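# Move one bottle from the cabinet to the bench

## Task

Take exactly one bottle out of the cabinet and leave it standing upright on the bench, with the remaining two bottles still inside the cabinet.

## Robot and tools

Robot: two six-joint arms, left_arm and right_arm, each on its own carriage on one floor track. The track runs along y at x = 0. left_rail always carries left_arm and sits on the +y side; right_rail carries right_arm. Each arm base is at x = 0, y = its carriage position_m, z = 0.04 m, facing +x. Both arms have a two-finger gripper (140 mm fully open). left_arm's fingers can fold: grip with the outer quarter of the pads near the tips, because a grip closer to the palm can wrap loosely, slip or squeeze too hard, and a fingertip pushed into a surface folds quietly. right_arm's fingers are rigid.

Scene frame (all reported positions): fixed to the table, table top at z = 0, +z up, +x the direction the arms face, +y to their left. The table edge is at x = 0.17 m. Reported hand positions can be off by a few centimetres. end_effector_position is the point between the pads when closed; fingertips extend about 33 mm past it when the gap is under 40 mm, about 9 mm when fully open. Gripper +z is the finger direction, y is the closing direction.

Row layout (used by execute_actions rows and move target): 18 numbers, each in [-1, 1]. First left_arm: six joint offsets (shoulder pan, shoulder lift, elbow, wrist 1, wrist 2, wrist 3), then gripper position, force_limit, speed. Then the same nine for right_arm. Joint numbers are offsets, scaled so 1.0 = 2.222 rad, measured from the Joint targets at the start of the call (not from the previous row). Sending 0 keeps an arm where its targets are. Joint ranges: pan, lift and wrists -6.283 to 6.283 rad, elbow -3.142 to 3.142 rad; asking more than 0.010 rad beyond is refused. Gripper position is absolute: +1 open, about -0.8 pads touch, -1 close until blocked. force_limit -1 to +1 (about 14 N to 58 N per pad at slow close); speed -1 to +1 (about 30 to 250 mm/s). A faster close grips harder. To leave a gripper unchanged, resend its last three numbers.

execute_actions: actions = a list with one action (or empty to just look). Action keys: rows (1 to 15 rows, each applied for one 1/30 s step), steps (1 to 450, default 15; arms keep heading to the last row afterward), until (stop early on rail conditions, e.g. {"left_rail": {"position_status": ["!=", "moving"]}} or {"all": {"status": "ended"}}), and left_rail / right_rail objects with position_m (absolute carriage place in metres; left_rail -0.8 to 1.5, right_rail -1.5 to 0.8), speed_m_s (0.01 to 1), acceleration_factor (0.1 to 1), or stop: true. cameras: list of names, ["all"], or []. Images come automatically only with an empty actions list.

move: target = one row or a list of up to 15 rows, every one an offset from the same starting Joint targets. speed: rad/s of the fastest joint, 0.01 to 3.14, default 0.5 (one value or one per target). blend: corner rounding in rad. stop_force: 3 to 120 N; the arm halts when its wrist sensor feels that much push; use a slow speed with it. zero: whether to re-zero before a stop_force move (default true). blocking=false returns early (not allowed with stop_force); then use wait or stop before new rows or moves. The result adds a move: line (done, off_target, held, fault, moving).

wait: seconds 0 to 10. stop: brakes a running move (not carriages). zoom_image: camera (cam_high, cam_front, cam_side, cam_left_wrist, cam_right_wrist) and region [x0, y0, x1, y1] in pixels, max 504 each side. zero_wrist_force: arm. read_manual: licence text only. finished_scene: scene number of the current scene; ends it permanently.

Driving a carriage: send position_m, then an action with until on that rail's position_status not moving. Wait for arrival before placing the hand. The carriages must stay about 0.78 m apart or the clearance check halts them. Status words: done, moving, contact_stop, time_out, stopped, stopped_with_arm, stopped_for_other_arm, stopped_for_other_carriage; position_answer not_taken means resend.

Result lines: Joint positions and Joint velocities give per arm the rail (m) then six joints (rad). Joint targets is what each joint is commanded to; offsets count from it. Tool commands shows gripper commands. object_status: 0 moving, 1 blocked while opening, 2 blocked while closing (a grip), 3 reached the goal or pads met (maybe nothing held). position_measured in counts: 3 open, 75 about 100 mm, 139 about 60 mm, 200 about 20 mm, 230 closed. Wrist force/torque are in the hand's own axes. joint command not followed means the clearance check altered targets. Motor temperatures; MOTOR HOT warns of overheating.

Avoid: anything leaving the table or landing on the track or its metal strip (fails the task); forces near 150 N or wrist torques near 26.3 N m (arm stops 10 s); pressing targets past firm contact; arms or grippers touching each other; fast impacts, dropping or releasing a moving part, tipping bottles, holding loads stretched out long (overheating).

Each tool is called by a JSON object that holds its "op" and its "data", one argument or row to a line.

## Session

{"op": "execute_actions", "data": {
  "actions": []
}}

Scene clock: 0.00 s.
left_arm: end_effector_position=(+0.3456, +1.0318, +0.5800) position_measured=3 object_status=3 end_effector_quat_wxyz=(+0.000, +0.000, +1.000, +0.000) | right_arm: end_effector_position=(+0.3456, -1.0363, +0.5800) position_measured=3 object_status=3 end_effector_quat_wxyz=(+0.000, +0.000, +1.000, +0.000)
Joint positions: left_arm=[1.005 -0.316 -1.725 0.971 -0.816 -1.571 -0.316] | right_arm=[-1.064 -0.316 -1.725 0.971 -0.816 -1.571 -0.316]
Joint velocities: within noise
Joint torques (N m): no reading
Motor temperatures (°C): left_arm=[33 35 36 43 40 40] | right_arm=[38 37 34 42 45 45]
Wrist force (N): no reading
Wrist torque (N m): no reading
Wrist force, peak (N): no reading
Joint targets: left_arm=[1.005 -0.316 -1.725 0.971 -0.816 -1.571 -0.316] | right_arm=[-1.064 -0.316 -1.725 0.971 -0.816 -1.571 -0.316]
Tool commands: left_gripper/position=+1.0 left_gripper/force_limit=+1.0 left_gripper/speed=+1.0 right_gripper/position=+1.0 right_gripper/force_limit=+1.0 right_gripper/speed=+1.0
left_rail: position_m=1.005 position_status=done
right_rail: position_m=-1.064 position_status=done
camera_calibration:
cam_left_wrist: T_world_to_cam=[[0.0203141, 0.999083, -0.0376873, -1.00496], [0.928663, -0.00489146, 0.370893, -0.531391], [0.370368, -0.0425331, -0.927911, 0.598125], [0, 0, 0, 1]] pos_world=[0.292372, 1.02688, 0.714221]
cam_right_wrist: T_world_to_cam=[[-0.0525642, 0.997584, 0.0454324, 1.0255], [0.950568, 0.0360407, 0.308418, -0.466196], [0.306035, 0.0593983, -0.950166, 0.651207], [0, 0, 0, 1]] pos_world=[0.297763, -1.0449, 0.715947]

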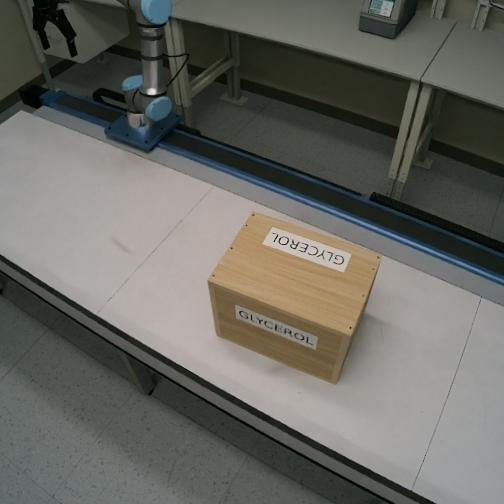

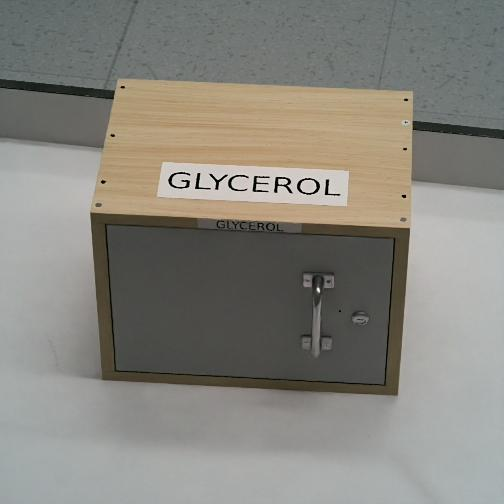

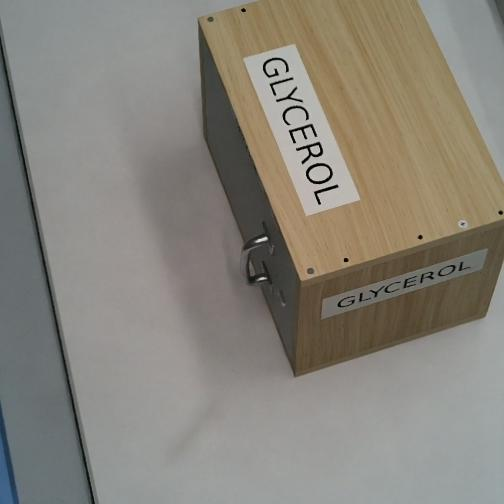

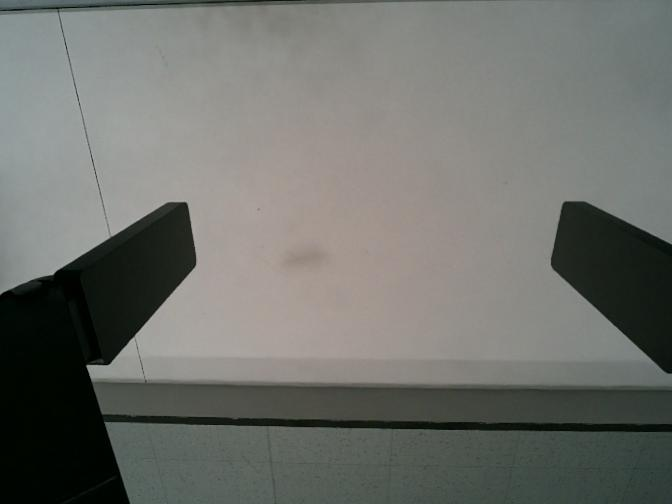

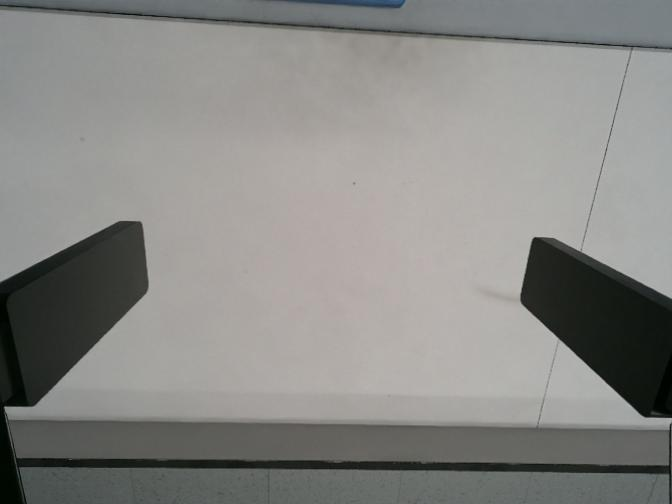

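{"op": "execute_actions", "data": {
  "actions": [
    {"right_rail":{"position_m":-0.55,"acceleration_factor":0.5},"rows":[[0,0,0,0,0,0,1,1,1,0,0,0,0,0,0,0.15,-0.5,-0.5]],"steps":150,"until":{"right_rail":{"position_status":["!=","moving"]}}}
  ]
}}

{"op": "move", "data": {
  "target": [0,0,0,0,0,0,1,1,1,-0.3753,0.0693,-0.4370,-0.3528,0.4955,0.1422,0.15,-0.5,-0.5],
  "speed": 1.0
}}

{"op": "move", "data": {
  "target": [0,0,0,0,0,0,1,1,1,-0.0579,-0.2263,-0.9416,-0.2327,0.2984,0,0.15,-0.5,-0.5],
  "speed": 0.9,
  "cameras": ["cam_front","cam_side","cam_right_wrist"]
}}

Scene clock: 27.43 s.
left_arm: end_effector_position=(+0.3456, +1.0318, +0.5800) position_measured=3 object_status=3 end_effector_quat_wxyz=(+0.000, +0.000, +1.000, +0.000) | right_arm: end_effector_position=(+0.3456, -0.5228, +0.5800) position_measured=110 object_status=3 end_effector_quat_wxyz=(+0.000, +0.000, +1.000, +0.000)
Joint positions: left_arm=[1.005 -0.316 -1.725 0.971 -0.816 -1.571 -0.316] | right_arm=[-0.55 -0.316 -1.725 0.971 -0.816 -1.571 -0.316]
Joint torques (N m): left_arm=[-0.6 -10.11 -21.29 -3.02 -0.16 -0.05] | right_arm=[0.26 -12.16 -21.59 -2.52 0.08 0.09]
Wrist force (N): left_arm=[0.1 -0.2 0.0] | right_arm=[0.5 0.1 -0.1]
Wrist torque (N m): left_arm=[-0.05 -0.02 0.00] | right_arm=[0.01 -0.10 0.00]
Wrist force, peak (N): left_arm=[-0.4 0.2 0.0] | right_arm=[0.0 1.4 -0.2]
Joint targets: left_arm=[1.005 -0.316 -1.725 0.971 -0.816 -1.571 -0.316] | right_arm=[-0.550 -0.316 -1.725 0.971 -0.816 -1.571 -0.316]
left_rail: position_m=1.005 position_status=done
right_rail: position_m=-0.550 position_status=done

Scene clock: 29.33 s.
left_arm: end_effector_position=(+0.3456, +1.0318, +0.5800) position_measured=3 object_status=3 end_effector_quat_wxyz=(+0.000, +0.000, +1.000, +0.000) | right_arm: end_effector_position=(+0.4310, -0.5075, +1.1235) position_measured=110 object_status=3 end_effector_quat_wxyz=(+0.711, +0.008, +0.702, -0.027)
Joint positions: left_arm=[1.005 -0.316 -1.725 0.971 -0.816 -1.571 -0.316] | right_arm=[-0.55 -1.15 -1.571 0 -1.6 -0.47 0]
Joint torques (N m): left_arm=[0.07 -10.61 -20.26 -3.02 -0.35 -0.02] | right_arm=[-5.09 5.67 -10.17 -3.6 1.4 2.01]
Wrist force (N): left_arm=[0.2 0.0 -0.1] | right_arm=[-2.6 0.3 -1.1]
Wrist torque (N m): left_arm=[-0.01 -0.03 0.00] | right_arm=[0.02 0.22 -0.06]
Wrist force, peak (N): left_arm=[0.3 0.1 -0.1] | right_arm=[-4.5 1.8 -2.2]
Joint targets: left_arm=[1.005 -0.316 -1.725 0.971 -0.816 -1.571 -0.316] | right_arm=[-0.550 -1.150 -1.571 0.000 -1.600 -0.470 0.000]
left_rail: position_m=1.005 position_status=done
right_rail: position_m=-0.550 position_status=done
move: done

Scene clock: 32.43 s.
left_arm: end_effector_position=(+0.3456, +1.0318, +0.5800) position_measured=3 object_status=3 end_effector_quat_wxyz=(+0.000, +0.000, +1.000, +0.000) | right_arm: end_effector_position=(+0.3195, -0.0895, +0.1399) position_measured=110 object_status=3 end_effector_quat_wxyz=(-0.035, +0.706, +0.035, +0.706)
Joint positions: left_arm=[1.005 -0.316 -1.725 0.971 -0.816 -1.571 -0.316] | right_arm=[-0.55 -1.279 -2.074 -2.092 -2.117 0.193 0]
Joint torques (N m): left_arm=[0.87 -11.1 -20.76 -2.96 -0.26 0.13] | right_arm=[-6.09 27.19 2.4 -2.91 1.36 1.81]
Wrist force (N): left_arm=[-0.1 0.1 -0.1] | right_arm=[-0.4 -0.4 1.2]
Wrist torque (N m): left_arm=[0.02 0.02 0.00] | right_arm=[-0.07 0.50 0.02]
Wrist force, peak (N): left_arm=[-0.2 0.0 -0.2] | right_arm=[-2.2 -3.6 0.7]
Joint targets: left_arm=[1.005 -0.316 -1.725 0.971 -0.816 -1.571 -0.316] | right_arm=[-0.550 -1.279 -2.074 -2.093 -2.117 0.193 0.000]
left_rail: position_m=1.005 position_status=done
right_rail: position_m=-0.550 position_status=done
move: done
camera_calibration:
cam_right_wrist: T_world_to_cam=[[0.0535088, -0.997168, 0.0528404, -0.113876], [-0.303253, -0.0666442, -0.950577, 0.227887], [0.951407, 0.0348402, -0.30596, -0.113755], [0, 0, 0, 1]] pos_world=[0.183428, -0.0944032, 0.187837]
Images, in order (width x height): cam_front 504x504, cam_side 504x504, cam_right_wrist 672x504.

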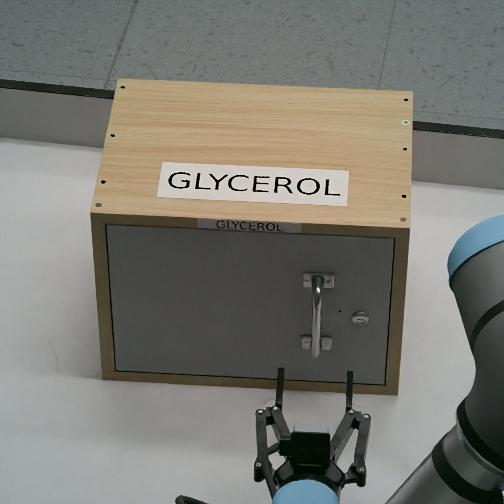

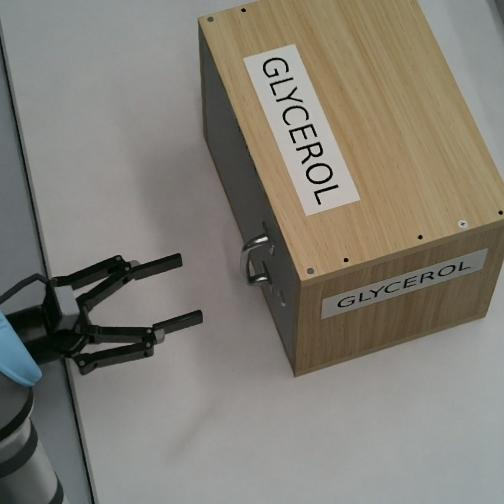

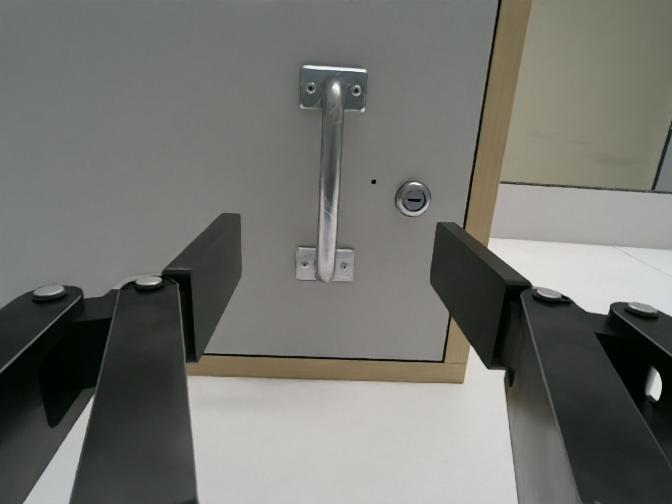

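{"op": "move", "data": {
  "target": [0,0,0,0,0,0,1,1,1,-0.0911,-0.0124,0.0248,-0.0124,-0.0911,0,0.15,-0.5,-0.5],
  "speed": 0.12,
  "stop_force": 8,
  "cameras": ["cam_front","cam_side","cam_right_wrist"]
}}

Scene clock: 55.63 s.
left_arm: end_effector_position=(+0.3456, +1.0318, +0.5800) position_measured=3 object_status=3 end_effector_quat_wxyz=(+0.000, +0.000, +1.000, +0.000) | right_arm: end_effector_position=(+0.4040, -0.0812, +0.1398) position_measured=110 object_status=3 end_effector_quat_wxyz=(-0.035, +0.706, +0.035, +0.706)
Joint positions: left_arm=[1.005 -0.316 -1.725 0.971 -0.816 -1.571 -0.316] | right_arm=[-0.55 -1.481 -2.102 -2.038 -2.145 -0.009 0]
Joint torques (N m): left_arm=[-0.65 -10.67 -20.72 -3.26 -0.3 0.22] | right_arm=[-5.98 28.85 22.24 -2.46 -1.42 1.54]
Wrist force (N): left_arm=[-0.2 0.1 0.0] | right_arm=[-0.2 -0.7 1.1]
Wrist torque (N m): left_arm=[0.01 0.05 0.00] | right_arm=[-0.12 0.46 -0.01]
Wrist force, peak (N): left_arm=[-0.3 0.1 -0.2] | right_arm=[0.0 -0.5 1.8]
Joint targets: left_arm=[1.005 -0.316 -1.725 0.971 -0.816 -1.571 -0.316] | right_arm=[-0.550 -1.481 -2.102 -2.038 -2.145 -0.009 0.000]
left_rail: position_m=1.005 position_status=done
right_rail: position_m=-0.550 position_status=done
move: done
camera_calibration:
cam_right_wrist: T_world_to_cam=[[0.0534093, -0.997156, 0.0531802, -0.110147], [-0.303247, -0.0669375, -0.950558, 0.253845], [0.951414, 0.0346419, -0.30596, -0.194518], [0, 0, 0, 1]] pos_world=[0.267928, -0.0861038, 0.187637]
Images, in order (width x height): cam_front 504x504, cam_side 504x504, cam_right_wrist 672x504.

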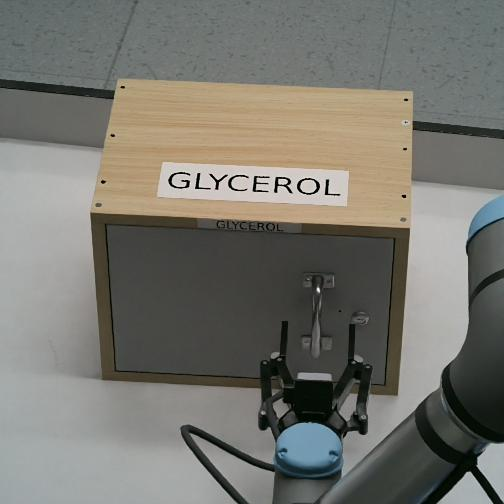

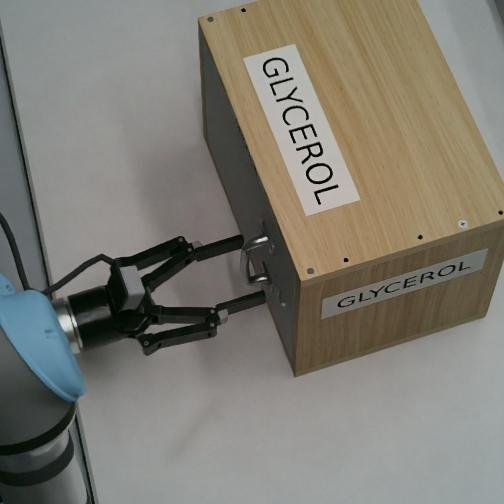

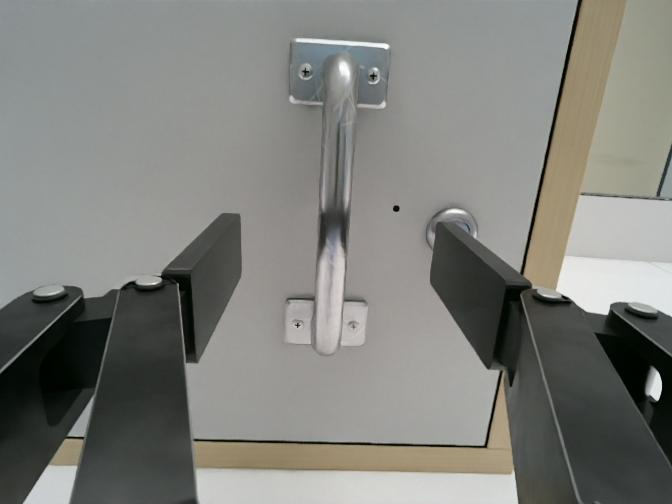

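{"op": "move", "data": {
  "target": [0,0,0,0,0,0,1,1,1,-0.0086,-0.0012,0.0023,-0.0012,-0.0086,0,0.15,-0.5,-0.5],
  "speed": 0.05,
  "stop_force": 6
}}

{"op": "execute_actions", "data": {
  "actions": [
    {"rows":[[0,0,0,0,0,0,1,1,1,0,0,0,0,0,0,-1,0.0,-1]],"steps":100}
  ],
  "cameras": ["cam_side","cam_right_wrist"]
}}

Scene clock: 64.70 s.
left_arm: end_effector_position=(+0.3456, +1.0318, +0.5800) position_measured=3 object_status=3 end_effector_quat_wxyz=(+0.000, +0.000, +1.000, +0.000) | right_arm: end_effector_position=(+0.4122, -0.0813, +0.1397) position_measured=110 object_status=3 end_effector_quat_wxyz=(-0.035, +0.706, +0.035, +0.706)
Joint positions: left_arm=[1.005 -0.316 -1.725 0.971 -0.816 -1.571 -0.316] | right_arm=[-0.55 -1.5 -2.104 -2.032 -2.147 -0.028 0]
Joint torques (N m): left_arm=[-1.22 -10.05 -21.03 -3.15 -0.13 0.19] | right_arm=[-6.12 29.3 22.51 -2.42 -1.42 1.33]
Wrist force (N): left_arm=[0.0 0.0 0.0] | right_arm=[0.1 -0.3 1.2]
Wrist torque (N m): left_arm=[-0.01 0.00 0.00] | right_arm=[-0.05 0.38 0.00]
Wrist force, peak (N): left_arm=[0.0 0.0 -0.3] | right_arm=[0.0 -0.7 1.8]
Joint targets: left_arm=[1.005 -0.316 -1.725 0.971 -0.816 -1.571 -0.316] | right_arm=[-0.550 -1.500 -2.104 -2.032 -2.147 -0.028 0.000]
left_rail: position_m=1.005 position_status=done
right_rail: position_m=-0.550 position_status=done
move: done

Scene clock: 68.23 s.
left_arm: end_effector_position=(+0.3456, +1.0318, +0.5800) position_measured=3 object_status=3 end_effector_quat_wxyz=(+0.000, +0.000, +1.000, +0.000) | right_arm: end_effector_position=(+0.4122, -0.0813, +0.1397) position_measured=214 object_status=2 end_effector_quat_wxyz=(-0.035, +0.706, +0.035, +0.706)
Joint positions: left_arm=[1.005 -0.316 -1.725 0.971 -0.816 -1.571 -0.316] | right_arm=[-0.55 -1.5 -2.104 -2.032 -2.147 -0.028 0]
Joint torques (N m): left_arm=[0.53 -11.57 -20.02 -3.08 -0.49 0.27] | right_arm=[-6.18 30.24 -3.72 -2.24 3.59 1.04]
Wrist force (N): left_arm=[-0.2 0.1 0.1] | right_arm=[-2.6 -18.0 0.1]
Wrist torque (N m): left_arm=[0.01 0.05 0.00] | right_arm=[-0.15 0.53 0.23]
Wrist force, peak (N): left_arm=[-0.1 0.1 -0.3] | right_arm=[-3.1 -21.8 2.0]
Joint targets: left_arm=[1.005 -0.316 -1.725 0.971 -0.816 -1.571 -0.316] | right_arm=[-0.550 -1.500 -2.104 -2.032 -2.147 -0.028 0.000]
left_rail: position_m=1.005 position_status=done
right_rail: position_m=-0.550 position_status=done
camera_calibration:
cam_right_wrist: T_world_to_cam=[[0.0533759, -0.997146, 0.0534003, -0.110717], [-0.303241, -0.0671369, -0.950546, 0.256304], [0.951418, 0.0345431, -0.305959, -0.202326], [0, 0, 0, 1]] pos_world=[0.276128, -0.0862043, 0.187638]
Images, in order (width x height): cam_side 504x504, cam_right_wrist 672x504.

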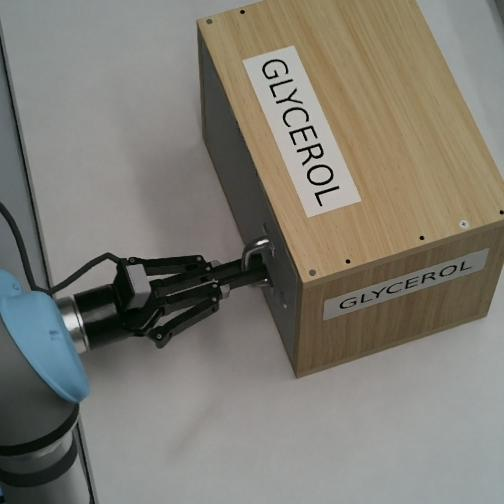

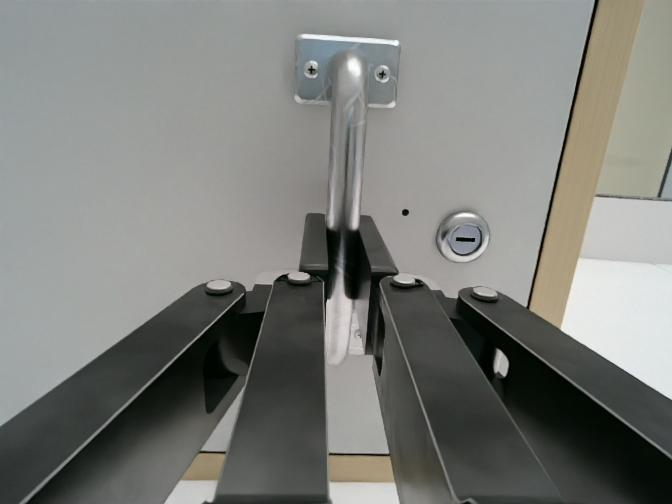

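{"op": "move", "data": {
  "target": [
    [0,0,0,0,0,0,1,1,1,0.0531,-0.0173,0.0351,-0.0177,0.0922,0,-1,0.0,-1],
    [0,0,0,0,0,0,1,1,1,0.0851,-0.0464,0.0936,-0.0471,0.1636,0,-1,0.0,-1]
  ],
  "speed": [0.06,0.12],
  "blend": [0.03,0],
  "stop_force": 45,
  "cameras": ["cam_front","cam_side","cam_right_wrist"]
}}

Scene clock: 89.63 s.
left_arm: end_effector_position=(+0.3456, +1.0318, +0.5800) position_measured=3 object_status=3 end_effector_quat_wxyz=(+0.000, +0.000, +1.000, +0.000) | right_arm: end_effector_position=(+0.3108, -0.0566, +0.1398) position_measured=214 object_status=2 end_effector_quat_wxyz=(+0.027, +0.707, -0.026, +0.707)
Joint positions: left_arm=[1.005 -0.316 -1.725 0.971 -0.816 -1.571 -0.316] | right_arm=[-0.55 -1.311 -2.207 -1.824 -2.252 0.335 0]
Joint torques (N m): left_arm=[0.72 -11.87 -20.78 -3.44 -0.48 0.32] | right_arm=[7.39 35.92 19.52 -4.68 5.76 0.52]
Wrist force (N): left_arm=[0.1 0.0 -0.1] | right_arm=[-8.5 -15.4 9.8]
Wrist torque (N m): left_arm=[-0.01 -0.03 0.00] | right_arm=[-0.15 0.67 -0.28]
Wrist force, peak (N): left_arm=[-0.2 0.2 -0.3] | right_arm=[-13.3 -17.0 8.4]
Joint targets: left_arm=[1.005 -0.316 -1.725 0.971 -0.816 -1.571 -0.316] | right_arm=[-0.550 -1.311 -2.207 -1.824 -2.252 0.335 0.000]
left_rail: position_m=1.005 position_status=done
right_rail: position_m=-0.550 position_status=done
move: done
camera_calibration:
cam_right_wrist: T_world_to_cam=[[-0.120484, -0.991288, 0.0532208, -0.0262364], [-0.310046, -0.0133539, -0.950628, 0.232411], [0.943056, -0.131036, -0.305736, -0.113482], [0, 0, 0, 1]] pos_world=[0.175917, -0.0377744, 0.187637]
Images, in order (width x height): cam_front 504x504, cam_side 504x504, cam_right_wrist 672x504.

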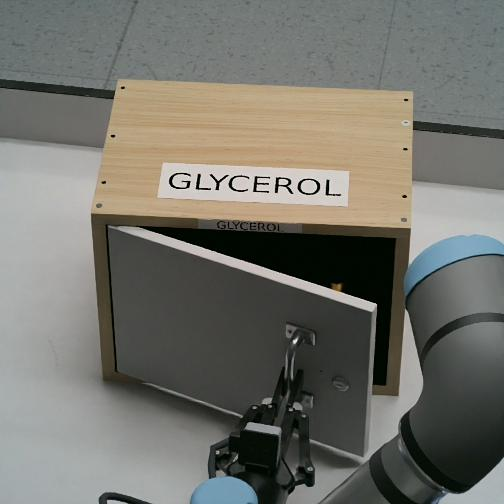

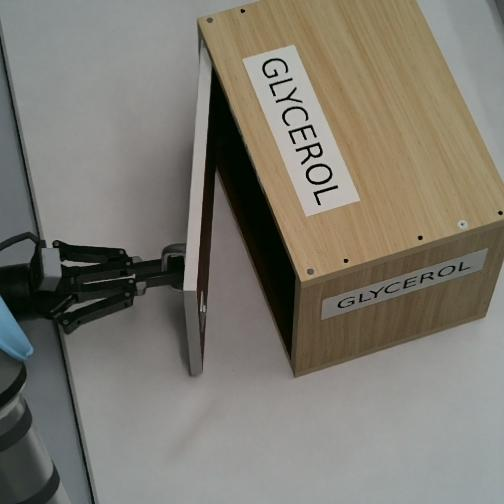

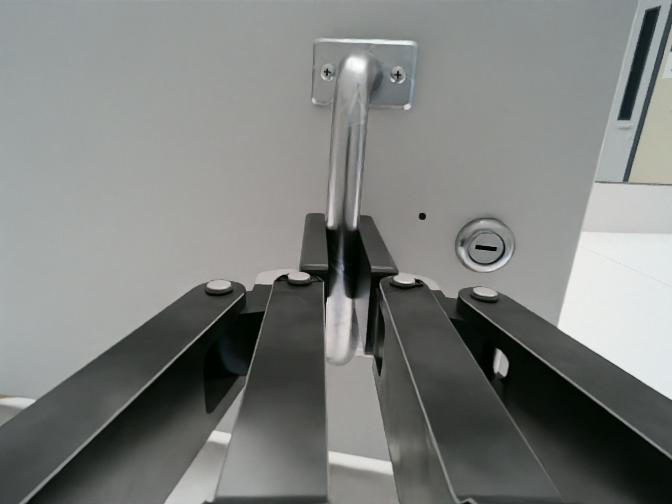

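{"op": "move", "data": {
  "target": [
    [0,0,0,0,0,0,1,1,1,0.0070,-0.0637,0.1293,-0.0656,0.0936,0,-1,0.0,-1],
    [0,0,0,0,0,0,1,1,1,0.0109,-0.1226,0.2494,-0.1268,0.1525,0,-1,0.0,-1],
    [0,0,0,0,0,0,1,1,1,0.0073,-0.1991,0.4058,-0.2067,0.2037,0,-1,0.0,-1]
  ],
  "speed": 0.2,
  "blend": [0.03,0.03,0],
  "stop_force": 40,
  "cameras": ["cam_front","cam_side","cam_right_wrist"]
}}

Scene clock: 123.50 s.
left_arm: end_effector_position=(+0.3456, +1.0318, +0.5800) position_measured=3 object_status=3 end_effector_quat_wxyz=(+0.000, +0.000, +1.000, +0.000) | right_arm: end_effector_position=(+0.2003, +0.0372, +0.1398) position_measured=214 object_status=2 end_effector_quat_wxyz=(+0.179, +0.684, -0.179, +0.684)
Joint positions: left_arm=[1.005 -0.316 -1.725 0.971 -0.816 -1.571 -0.316] | right_arm=[-0.55 -1.295 -2.65 -0.923 -2.711 0.788 0]
Joint torques (N m): left_arm=[0.82 -11.58 -20.71 -3.36 -0.45 0.12] | right_arm=[1.55 50.68 28.56 -3.49 5.42 0.04]
Wrist force (N): left_arm=[0.1 -0.2 -0.2] | right_arm=[3.5 -14.1 11.1]
Wrist torque (N m): left_arm=[-0.04 -0.02 0.00] | right_arm=[-0.21 0.13 -0.47]
Wrist force, peak (N): left_arm=[-0.2 0.3 0.0] | right_arm=[-8.7 -16.0 10.0]
Joint targets: left_arm=[1.005 -0.316 -1.725 0.971 -0.816 -1.571 -0.316] | right_arm=[-0.550 -1.295 -2.650 -0.923 -2.711 0.788 0.000]
left_rail: position_m=1.005 position_status=done
right_rail: position_m=-0.550 position_status=done
move: done
camera_calibration:
cam_right_wrist: T_world_to_cam=[[-0.528175, -0.847477, 0.0530442, 0.129794], [-0.286395, 0.118986, -0.950695, 0.189694], [0.79938, -0.517325, -0.305559, 0.0460776], [0, 0, 0, 1]] pos_world=[0.0860482, 0.111264, 0.187536]
Images, in order (width x height): cam_front 504x504, cam_side 504x504, cam_right_wrist 672x504.

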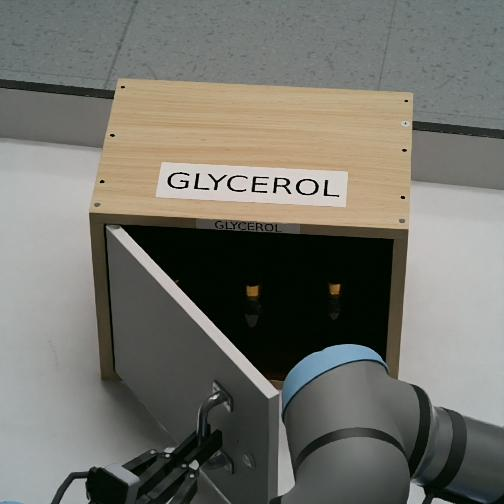

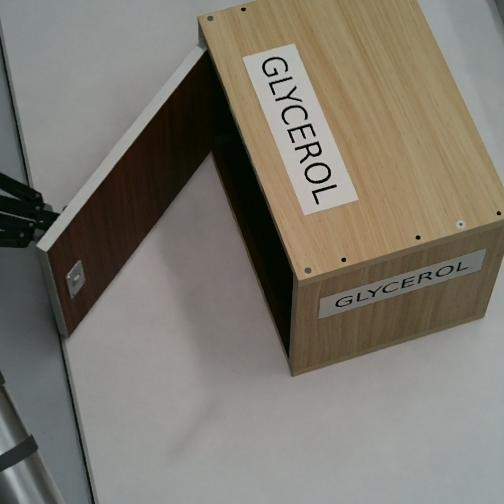

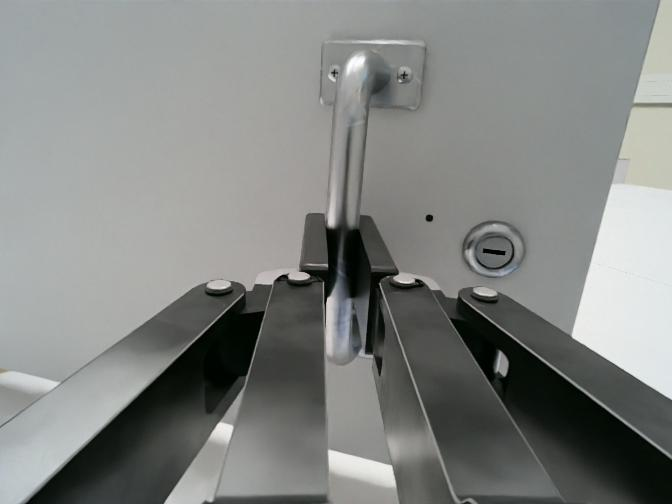

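{"op": "move", "data": {
  "target": [
    [0,0,0,0,0,0,1,1,1,0,0,0,0,0,0,0.15,0.0,-0.6],
    [0,0,0,0,0,0,1,1,1,0.0128,-0.0222,0.0455,-0.0233,0.0128,0,0.15,0.0,-0.6],
    [0,0,0,0,0,0,1,1,1,0.0128,0.0317,0.2199,-0.2517,0.0128,0,0.15,0.0,-0.6]
  ],
  "speed": [0.1,0.15,0.4],
  "cameras": ["cam_side","cam_front"]
}}

Scene clock: 156.80 s.
left_arm: end_effector_position=(+0.3456, +1.0318, +0.5800) position_measured=3 object_status=3 end_effector_quat_wxyz=(+0.000, +0.000, +1.000, +0.000) | right_arm: end_effector_position=(+0.1740, +0.0517, +0.3795) position_measured=110 object_status=3 end_effector_quat_wxyz=(+0.179, +0.684, -0.179, +0.684)
Joint positions: left_arm=[1.005 -0.316 -1.725 0.971 -0.816 -1.571 -0.316] | right_arm=[-0.55 -1.266 -2.579 -0.434 -3.27 0.816 0]
Joint torques (N m): left_arm=[-1.01 -11.71 -21.1 -3.17 -0.54 0.17] | right_arm=[6.9 64.95 30.99 -3.92 1.38 -0.45]
Wrist force (N): left_arm=[0.0 -0.1 -0.1] | right_arm=[-1.1 -0.6 1.9]
Wrist torque (N m): left_arm=[-0.03 0.01 0.00] | right_arm=[-0.11 0.66 0.02]
Wrist force, peak (N): left_arm=[0.1 -0.1 -0.3] | right_arm=[3.8 -14.3 11.4]
Joint targets: left_arm=[1.005 -0.316 -1.725 0.971 -0.816 -1.571 -0.316] | right_arm=[-0.550 -1.266 -2.579 -0.434 -3.270 0.816 0.000]
left_rail: position_m=1.005 position_status=done
right_rail: position_m=-0.550 position_status=done
move: done
Images, in order (width x height): cam_front 504x504, cam_side 504x504.

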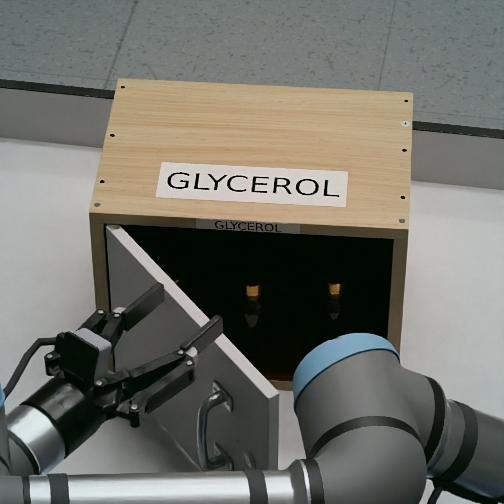

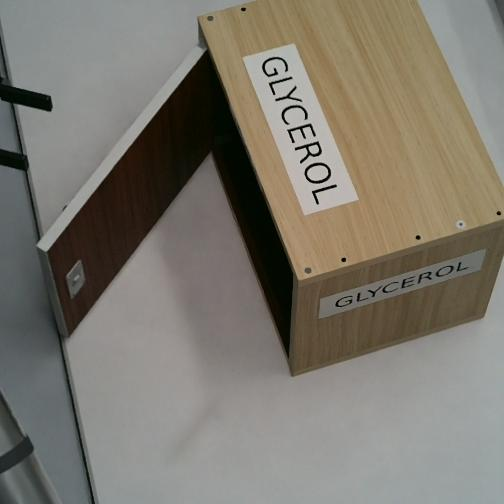

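{"op": "move", "data": {
  "target": [0,0,0,0,0,0,1,1,1,-0.1626,0.5374,-0.7604,0.2230,-0.9821,0,-1,-0.5,0],
  "speed": 0.9
}}

{"op": "execute_actions", "data": {
  "actions": [
    {"right_rail":{"position_m":-0.7,"speed_m_s":0.4,"acceleration_factor":0.5},"steps":150,"until":{"right_rail":{"position_status":["!=","moving"]}}}
  ],
  "cameras": ["cam_front","cam_side"]
}}

Scene clock: 165.50 s.
left_arm: end_effector_position=(+0.3456, +1.0318, +0.5800) position_measured=3 object_status=3 end_effector_quat_wxyz=(+0.000, +0.000, +1.000, +0.000) | right_arm: end_effector_position=(+0.2300, +0.0301, +0.3794) position_measured=233 object_status=3 end_effector_quat_wxyz=(-0.430, +0.561, +0.431, +0.561)
Joint positions: left_arm=[1.005 -0.316 -1.725 0.971 -0.816 -1.571 -0.316] | right_arm=[-0.55 -1.628 -1.385 -2.124 -2.775 -1.366 0]
Joint torques (N m): left_arm=[0.06 -11.4 -20.61 -3.24 -0.47 0.07] | right_arm=[-6.41 21.39 16 4.91 -1.36 -0.78]
Wrist force (N): left_arm=[0.0 0.0 -0.2] | right_arm=[-1.0 0.1 1.4]
Wrist torque (N m): left_arm=[-0.01 0.00 0.00] | right_arm=[0.05 0.61 0.03]
Wrist force, peak (N): left_arm=[0.1 0.2 -0.3] | right_arm=[-1.0 -1.0 2.4]
Joint targets: left_arm=[1.005 -0.316 -1.725 0.971 -0.816 -1.571 -0.316] | right_arm=[-0.550 -1.628 -1.385 -2.124 -2.775 -1.366 0.000]
left_rail: position_m=1.005 position_status=done
right_rail: position_m=-0.550 position_status=done
move: done

Scene clock: 166.80 s.
left_arm: end_effector_position=(+0.3456, +1.0318, +0.5800) position_measured=3 object_status=3 end_effector_quat_wxyz=(+0.000, +0.000, +1.000, +0.000) | right_arm: end_effector_position=(+0.2299, -0.1200, +0.3794) position_measured=233 object_status=3 end_effector_quat_wxyz=(-0.430, +0.561, +0.431, +0.561)
Joint positions: left_arm=[1.005 -0.316 -1.725 0.971 -0.816 -1.571 -0.316] | right_arm=[-0.7 -1.628 -1.385 -2.124 -2.775 -1.366 0]
Joint torques (N m): left_arm=[0.2 -12.99 -21.42 -3.4 -0.52 0.29] | right_arm=[-0.36 9.51 23.13 3.66 -0.87 -0.82]
Wrist force (N): left_arm=[-0.1 -0.1 0.0] | right_arm=[-1.1 -0.2 1.7]
Wrist torque (N m): left_arm=[-0.02 0.03 0.00] | right_arm=[-0.02 0.63 0.03]
Wrist force, peak (N): left_arm=[-0.1 0.1 -0.3] | right_arm=[-1.0 -0.4 3.0]
Joint targets: left_arm=[1.005 -0.316 -1.725 0.971 -0.816 -1.571 -0.316] | right_arm=[-0.700 -1.628 -1.385 -2.124 -2.775 -1.366 0.000]
Tool commands: left_gripper/position=+1.0 left_gripper/force_limit=+1.0 left_gripper/speed=+1.0 right_gripper/position=-1.0 right_gripper/force_limit=-0.5 right_gripper/speed=+0.0
left_rail: position_m=1.005 position_status=done
right_rail: position_m=-0.700 speed_m_s=0.40 position_status=done
Images, in order (width x height): cam_front 504x504, cam_side 504x504.

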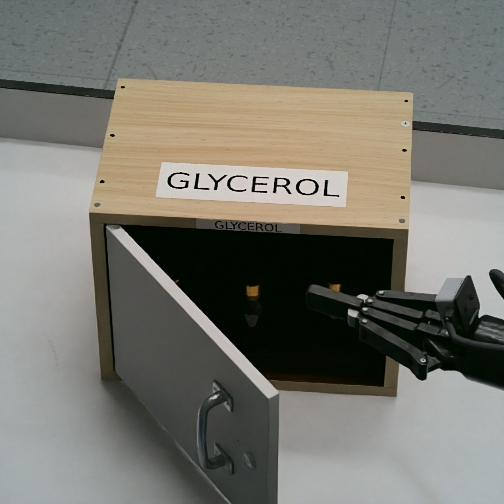

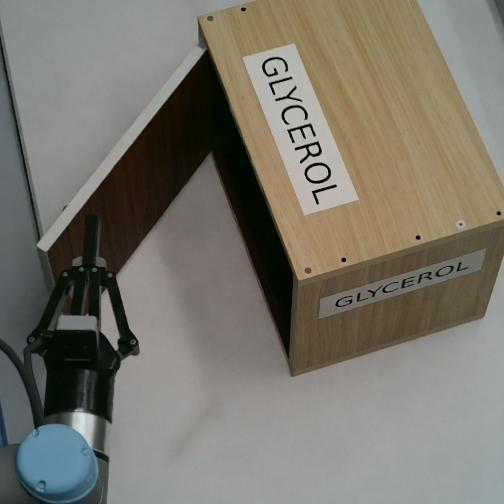

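{"op": "move", "data": {
  "target": [
    [0,0,0,0,0,0,1,1,1,0,-0.2066,-0.1299,0.3365,0,0,-1,-0.5,0],
    [0,0,0,0,0,0,1,1,1,0.0245,-0.3112,0.0570,0.2542,0.0245,0,-1,-0.5,0],
    [0,0,0,0,0,0,1,1,1,0.0464,-0.3638,0.1574,0.2064,0.0464,0,-1,-0.5,0],
    [0,0,0,0,0,0,1,1,1,0.0563,-0.4038,0.2351,0.1686,0.0563,0,-1,-0.5,0],
    [0,0,0,0,0,0,1,1,1,0.0591,-0.4192,0.2655,0.1537,0.0591,0,-1,-0.5,0]
  ],
  "speed": [0.5,0.2,0.2,0.2,0.15],
  "blend": [0.02,0.04,0.04,0.03,0],
  "stop_force": 30,
  "cameras": ["cam_front","cam_side"]
}}

Scene clock: 182.83 s.
left_arm: end_effector_position=(+0.3456, +1.0318, +0.5800) position_measured=3 object_status=3 end_effector_quat_wxyz=(+0.000, +0.000, +1.000, +0.000) | right_arm: end_effector_position=(+0.1698, +0.1949, +0.1594) position_measured=233 object_status=3 end_effector_quat_wxyz=(-0.430, +0.561, +0.431, +0.561)
Joint positions: left_arm=[1.005 -0.316 -1.725 0.971 -0.816 -1.571 -0.316] | right_arm=[-0.7 -1.496 -2.317 -1.534 -2.433 -1.235 0]
Joint torques (N m): left_arm=[-0.25 -11.84 -20.86 -3.38 -0.65 0.26] | right_arm=[8.21 43.92 31.09 -0.06 1.19 -1.14]
Wrist force (N): left_arm=[0.0 -0.1 -0.2] | right_arm=[-0.9 0.9 -1.2]
Wrist torque (N m): left_arm=[-0.02 -0.01 0.00] | right_arm=[-0.09 0.63 -0.01]
Wrist force, peak (N): left_arm=[0.0 -0.2 -0.4] | right_arm=[-1.0 -0.6 2.4]
Joint targets: left_arm=[1.005 -0.316 -1.725 0.971 -0.816 -1.571 -0.316] | right_arm=[-0.700 -1.496 -2.317 -1.534 -2.433 -1.235 0.000]
left_rail: position_m=1.005 position_status=done
right_rail: position_m=-0.700 speed_m_s=0.40 position_status=done
move: done
Images, in order (width x height): cam_front 504x504, cam_side 504x504.

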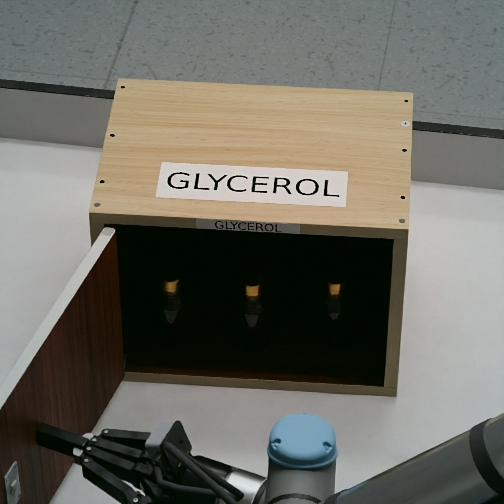

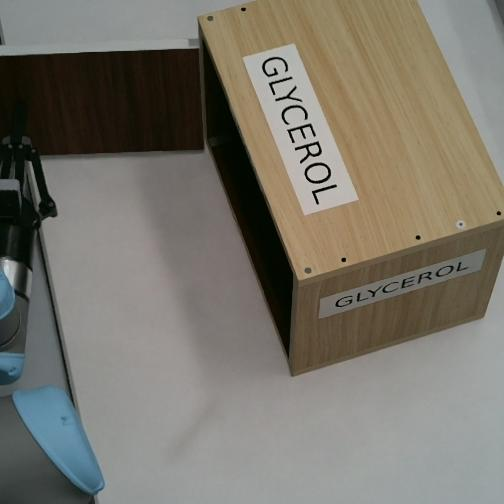

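{"op": "move", "data": {
  "target": [
    [0,0,0,0,0,0,1,1,1,-0.0127,0.0554,-0.1081,0.0527,-0.0127,0,-1,-0.5,0],
    [0,0,0,0,0,0,1,1,1,0.0770,0.0186,-0.1955,0.1769,0.6216,0,0.39,-0.5,-0.5]
  ],
  "speed": [0.3,0.7],
  "blend": [0.05,0]
}}

{"op": "execute_actions", "data": {
  "actions": [
    {"right_rail":{"position_m":-0.5,"speed_m_s":0.4,"acceleration_factor":0.5},"steps":150,"until":{"right_rail":{"position_status":["!=","moving"]}}}
  ],
  "cameras": ["cam_front","cam_side","cam_right_wrist"]
}}

Scene clock: 210.03 s.
left_arm: end_effector_position=(+0.3456, +1.0318, +0.5800) position_measured=3 object_status=3 end_effector_quat_wxyz=(+0.000, +0.000, +1.000, +0.000) | right_arm: end_effector_position=(+0.3289, -0.1980, +0.0767) position_measured=80 object_status=0 end_effector_quat_wxyz=(-0.035, +0.706, +0.035, +0.706)
Joint positions: left_arm=[1.005 -0.316 -1.725 0.971 -0.816 -1.571 -0.316] | right_arm=[-0.7 -1.325 -2.275 -1.968 -2.04 0.147 0]
Joint torques (N m): left_arm=[-0.91 -12.92 -20.09 -3.39 -0.81 0.36] | right_arm=[7.11 32.81 1.41 2.42 1.45 -1.06]
Wrist force (N): left_arm=[0.1 0.1 -0.2] | right_arm=[-1.0 -0.3 2.2]
Wrist torque (N m): left_arm=[0.02 -0.01 0.00] | right_arm=[-0.05 0.65 0.01]
Wrist force, peak (N): left_arm=[0.2 0.1 -0.4] | right_arm=[-1.0 -0.4 2.6]
Joint targets: left_arm=[1.005 -0.316 -1.725 0.971 -0.816 -1.571 -0.316] | right_arm=[-0.700 -1.325 -2.275 -1.968 -2.040 0.147 0.000]
left_rail: position_m=1.005 position_status=done
right_rail: position_m=-0.700 speed_m_s=0.40 position_status=done
move: done

Scene clock: 211.50 s.
left_arm: end_effector_position=(+0.3456, +1.0318, +0.5800) position_measured=3 object_status=3 end_effector_quat_wxyz=(+0.000, +0.000, +1.000, +0.000) | right_arm: end_effector_position=(+0.3289, +0.0020, +0.0767) position_measured=80 object_status=3 end_effector_quat_wxyz=(-0.035, +0.706, +0.035, +0.706)
Joint positions: left_arm=[1.005 -0.316 -1.725 0.971 -0.816 -1.571 -0.316] | right_arm=[-0.5 -1.325 -2.275 -1.968 -2.04 0.147 0]
Joint torques (N m): left_arm=[0.41 -13.03 -20.39 -3.36 -0.76 0.23] | right_arm=[4.95 35.66 16.88 0.83 -0.95 -1.09]
Wrist force (N): left_arm=[0.0 0.2 -0.2] | right_arm=[-0.7 -0.1 1.8]
Wrist torque (N m): left_arm=[0.04 0.00 0.00] | right_arm=[-0.01 0.58 0.01]
Wrist force, peak (N): left_arm=[0.1 0.2 -0.4] | right_arm=[-0.7 -1.3 2.4]
Joint targets: left_arm=[1.005 -0.316 -1.725 0.971 -0.816 -1.571 -0.316] | right_arm=[-0.500 -1.325 -2.275 -1.968 -2.040 0.147 0.000]
Tool commands: left_gripper/position=+1.0 left_gripper/force_limit=+1.0 left_gripper/speed=+1.0 right_gripper/position=+0.39 right_gripper/force_limit=-0.5 right_gripper/speed=-0.5
left_rail: position_m=1.005 position_status=done
right_rail: position_m=-0.500 speed_m_s=0.40 position_status=done
camera_calibration:
cam_right_wrist: T_world_to_cam=[[0.0533686, -0.997145, 0.0534146, -0.0198391], [-0.303121, -0.0671439, -0.950584, 0.176638], [0.951457, 0.0345403, -0.305839, -0.145279], [0, 0, 0, 1]] pos_world=[0.192828, -0.00290431, 0.124537]
Images, in order (width x height): cam_front 504x504, cam_side 504x504, cam_right_wrist 672x504.

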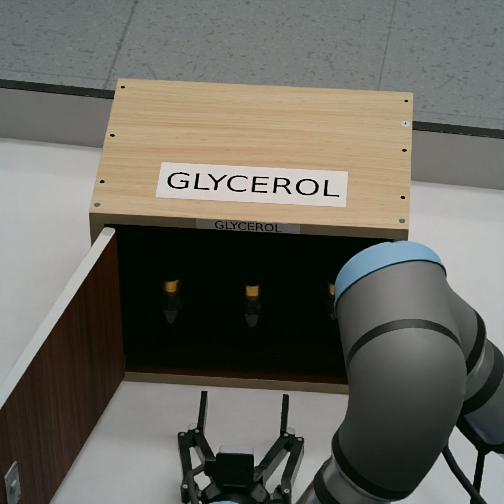

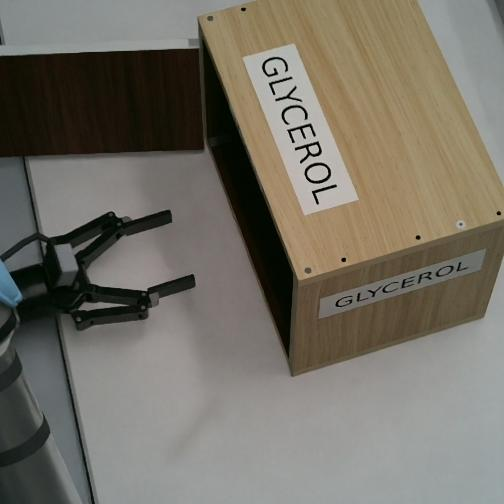

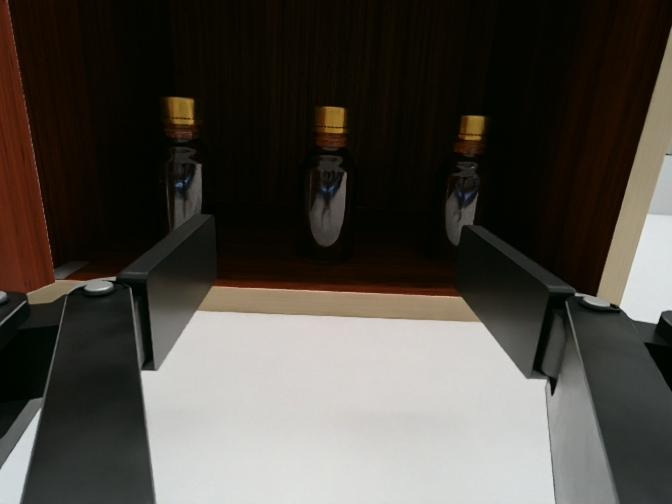

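{"op": "move", "data": {
  "target": [
    [0,0,0,0,0,0,1,1,1,-0.0874,-0.0115,0.0289,-0.0174,-0.0874,0,0.39,-0.5,-0.5],
    [0,0,0,0,0,0,1,1,1,-0.1689,-0.0323,0.0796,-0.0473,-0.1689,0,0.39,-0.5,-0.5]
  ],
  "speed": 0.2,
  "blend": [0.03,0],
  "stop_force": 15,
  "cameras": ["cam_right_wrist"]
}}

Scene clock: 222.30 s.
left_arm: end_effector_position=(+0.3456, +1.0318, +0.5800) position_measured=3 object_status=3 end_effector_quat_wxyz=(+0.000, +0.000, +1.000, +0.000) | right_arm: end_effector_position=(+0.5078, +0.0199, +0.0766) position_measured=80 object_status=3 end_effector_quat_wxyz=(-0.035, +0.706, +0.035, +0.706)
Joint positions: left_arm=[1.005 -0.316 -1.725 0.971 -0.816 -1.571 -0.316] | right_arm=[-0.5 -1.7 -2.347 -1.791 -2.145 -0.229 0]
Joint torques (N m): left_arm=[0.14 -12.64 -19.8 -3.57 -0.78 0.18] | right_arm=[-5.47 38.15 22.28 -1.95 -1.34 -1.15]
Wrist force (N): left_arm=[0.0 0.0 -0.2] | right_arm=[-0.7 -0.3 1.8]
Wrist torque (N m): left_arm=[-0.02 0.00 0.00] | right_arm=[-0.03 0.59 0.02]
Wrist force, peak (N): left_arm=[-0.4 -0.1 -0.2] | right_arm=[-1.0 -0.1 3.0]
Joint targets: left_arm=[1.005 -0.316 -1.725 0.971 -0.816 -1.571 -0.316] | right_arm=[-0.500 -1.700 -2.347 -1.791 -2.145 -0.229 0.000]
left_rail: position_m=1.005 position_status=done
right_rail: position_m=-0.500 speed_m_s=0.40 position_status=done
move: done
camera_calibration:
cam_right_wrist: T_world_to_cam=[[0.0533857, -0.997145, 0.0533979, -0.0115368], [-0.303422, -0.0671441, -0.950488, 0.232074], [0.95136, 0.0345404, -0.30614, -0.316069], [0, 0, 0, 1]] pos_world=[0.371728, 0.0149957, 0.124438]
Images, in order (width x height): cam_right_wrist 672x504.

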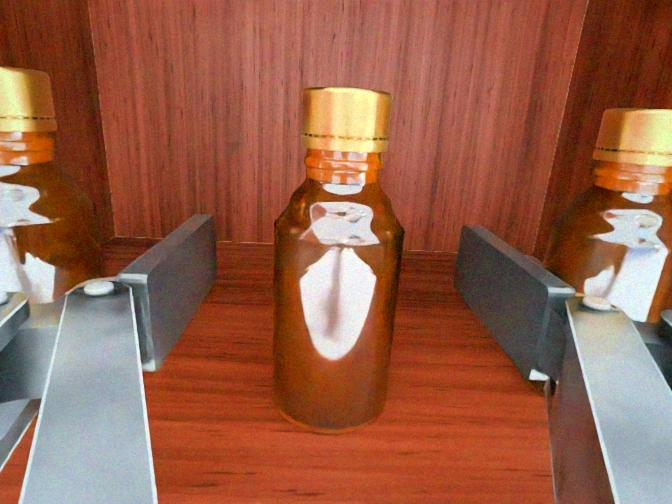

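{"op": "move", "data": {
  "target": [
    [0,0,0,0,0,0,1,1,1,0,0,0,0,0,0,-1,-0.5,-1],
    [0,0,0,0,0,0,1,1,1,0,0.0162,-0.0009,-0.0153,0,0,-1,-0.5,-1]
  ],
  "speed": 0.05
}}

{"op": "move", "data": {
  "target": [
    [0,0,0,0,0,0,1,1,1,0.0815,0.0221,-0.0507,0.0286,0.0815,0,-1,-0.5,-1],
    [0,0,0,0,0,0,1,1,1,0.1689,0.0343,-0.0796,0.0453,0.1689,0,-1,-0.5,-1]
  ],
  "speed": 0.2,
  "blend": [0.03,0],
  "cameras": ["cam_side","cam_right_wrist"]
}}

Scene clock: 238.70 s.
left_arm: end_effector_position=(+0.3456, +1.0318, +0.5800) position_measured=3 object_status=3 end_effector_quat_wxyz=(+0.000, +0.000, +1.000, +0.000) | right_arm: end_effector_position=(+0.5078, +0.0198, +0.0944) position_measured=162 object_status=2 end_effector_quat_wxyz=(-0.035, +0.706, +0.035, +0.706)
Joint positions: left_arm=[1.005 -0.316 -1.725 0.971 -0.816 -1.571 -0.316] | right_arm=[-0.5 -1.701 -2.311 -1.793 -2.179 -0.229 0]
Joint torques (N m): left_arm=[-0.63 -12.92 -20.21 -3.39 -0.83 0.18] | right_arm=[-5.27 51.21 5.52 -1.68 1.37 -1.16]
Wrist force (N): left_arm=[-0.1 0.0 -0.1] | right_arm=[-4.3 -0.3 2.0]
Wrist torque (N m): left_arm=[-0.01 0.03 0.00] | right_arm=[-0.03 0.79 0.02]
Wrist force, peak (N): left_arm=[-0.3 0.2 -0.2] | right_arm=[-4.8 -0.1 2.0]
Joint targets: left_arm=[1.005 -0.316 -1.725 0.971 -0.816 -1.571 -0.316] | right_arm=[-0.500 -1.700 -2.311 -1.793 -2.179 -0.229 0.000]
left_rail: position_m=1.005 position_status=done
right_rail: position_m=-0.500 speed_m_s=0.40 position_status=done
move: done

Scene clock: 241.10 s.
left_arm: end_effector_position=(+0.3456, +1.0318, +0.5800) position_measured=3 object_status=3 end_effector_quat_wxyz=(+0.000, +0.000, +1.000, +0.000) | right_arm: end_effector_position=(+0.3290, +0.0020, +0.0947) position_measured=162 object_status=2 end_effector_quat_wxyz=(-0.035, +0.706, +0.035, +0.706)
Joint positions: left_arm=[1.005 -0.316 -1.725 0.971 -0.816 -1.571 -0.316] | right_arm=[-0.5 -1.325 -2.235 -1.97 -2.079 0.146 0]
Joint torques (N m): left_arm=[-0.61 -13.76 -21.3 -3.36 -0.86 0.37] | right_arm=[6.1 46.3 2.59 2.25 1.47 -1.15]
Wrist force (N): left_arm=[-0.1 0.1 -0.2] | right_arm=[-4.2 0.0 1.6]
Wrist torque (N m): left_arm=[0.03 0.02 0.00] | right_arm=[0.02 0.73 0.02]
Wrist force, peak (N): left_arm=[0.1 -0.1 -0.3] | right_arm=[-4.3 0.1 3.2]
Joint targets: left_arm=[1.005 -0.316 -1.725 0.971 -0.816 -1.571 -0.316] | right_arm=[-0.500 -1.325 -2.235 -1.970 -2.079 0.147 0.000]
left_rail: position_m=1.005 position_status=done
right_rail: position_m=-0.500 speed_m_s=0.40 position_status=done
move: done
camera_calibration:
cam_right_wrist: T_world_to_cam=[[0.0533686, -0.997145, 0.0534146, -0.0208059], [-0.303121, -0.0671439, -0.950584, 0.193779], [0.951457, 0.0345403, -0.305839, -0.139869], [0, 0, 0, 1]] pos_world=[0.192928, -0.00290431, 0.142537]
Images, in order (width x height): cam_side 504x504, cam_right_wrist 672x504.

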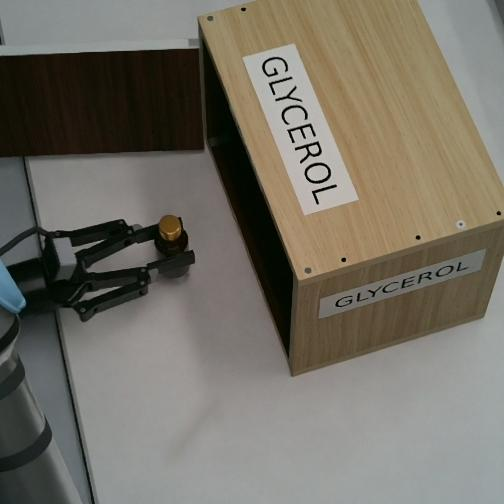

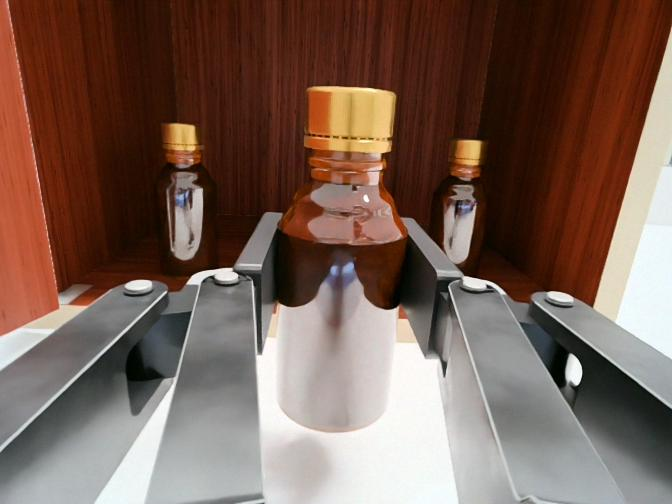

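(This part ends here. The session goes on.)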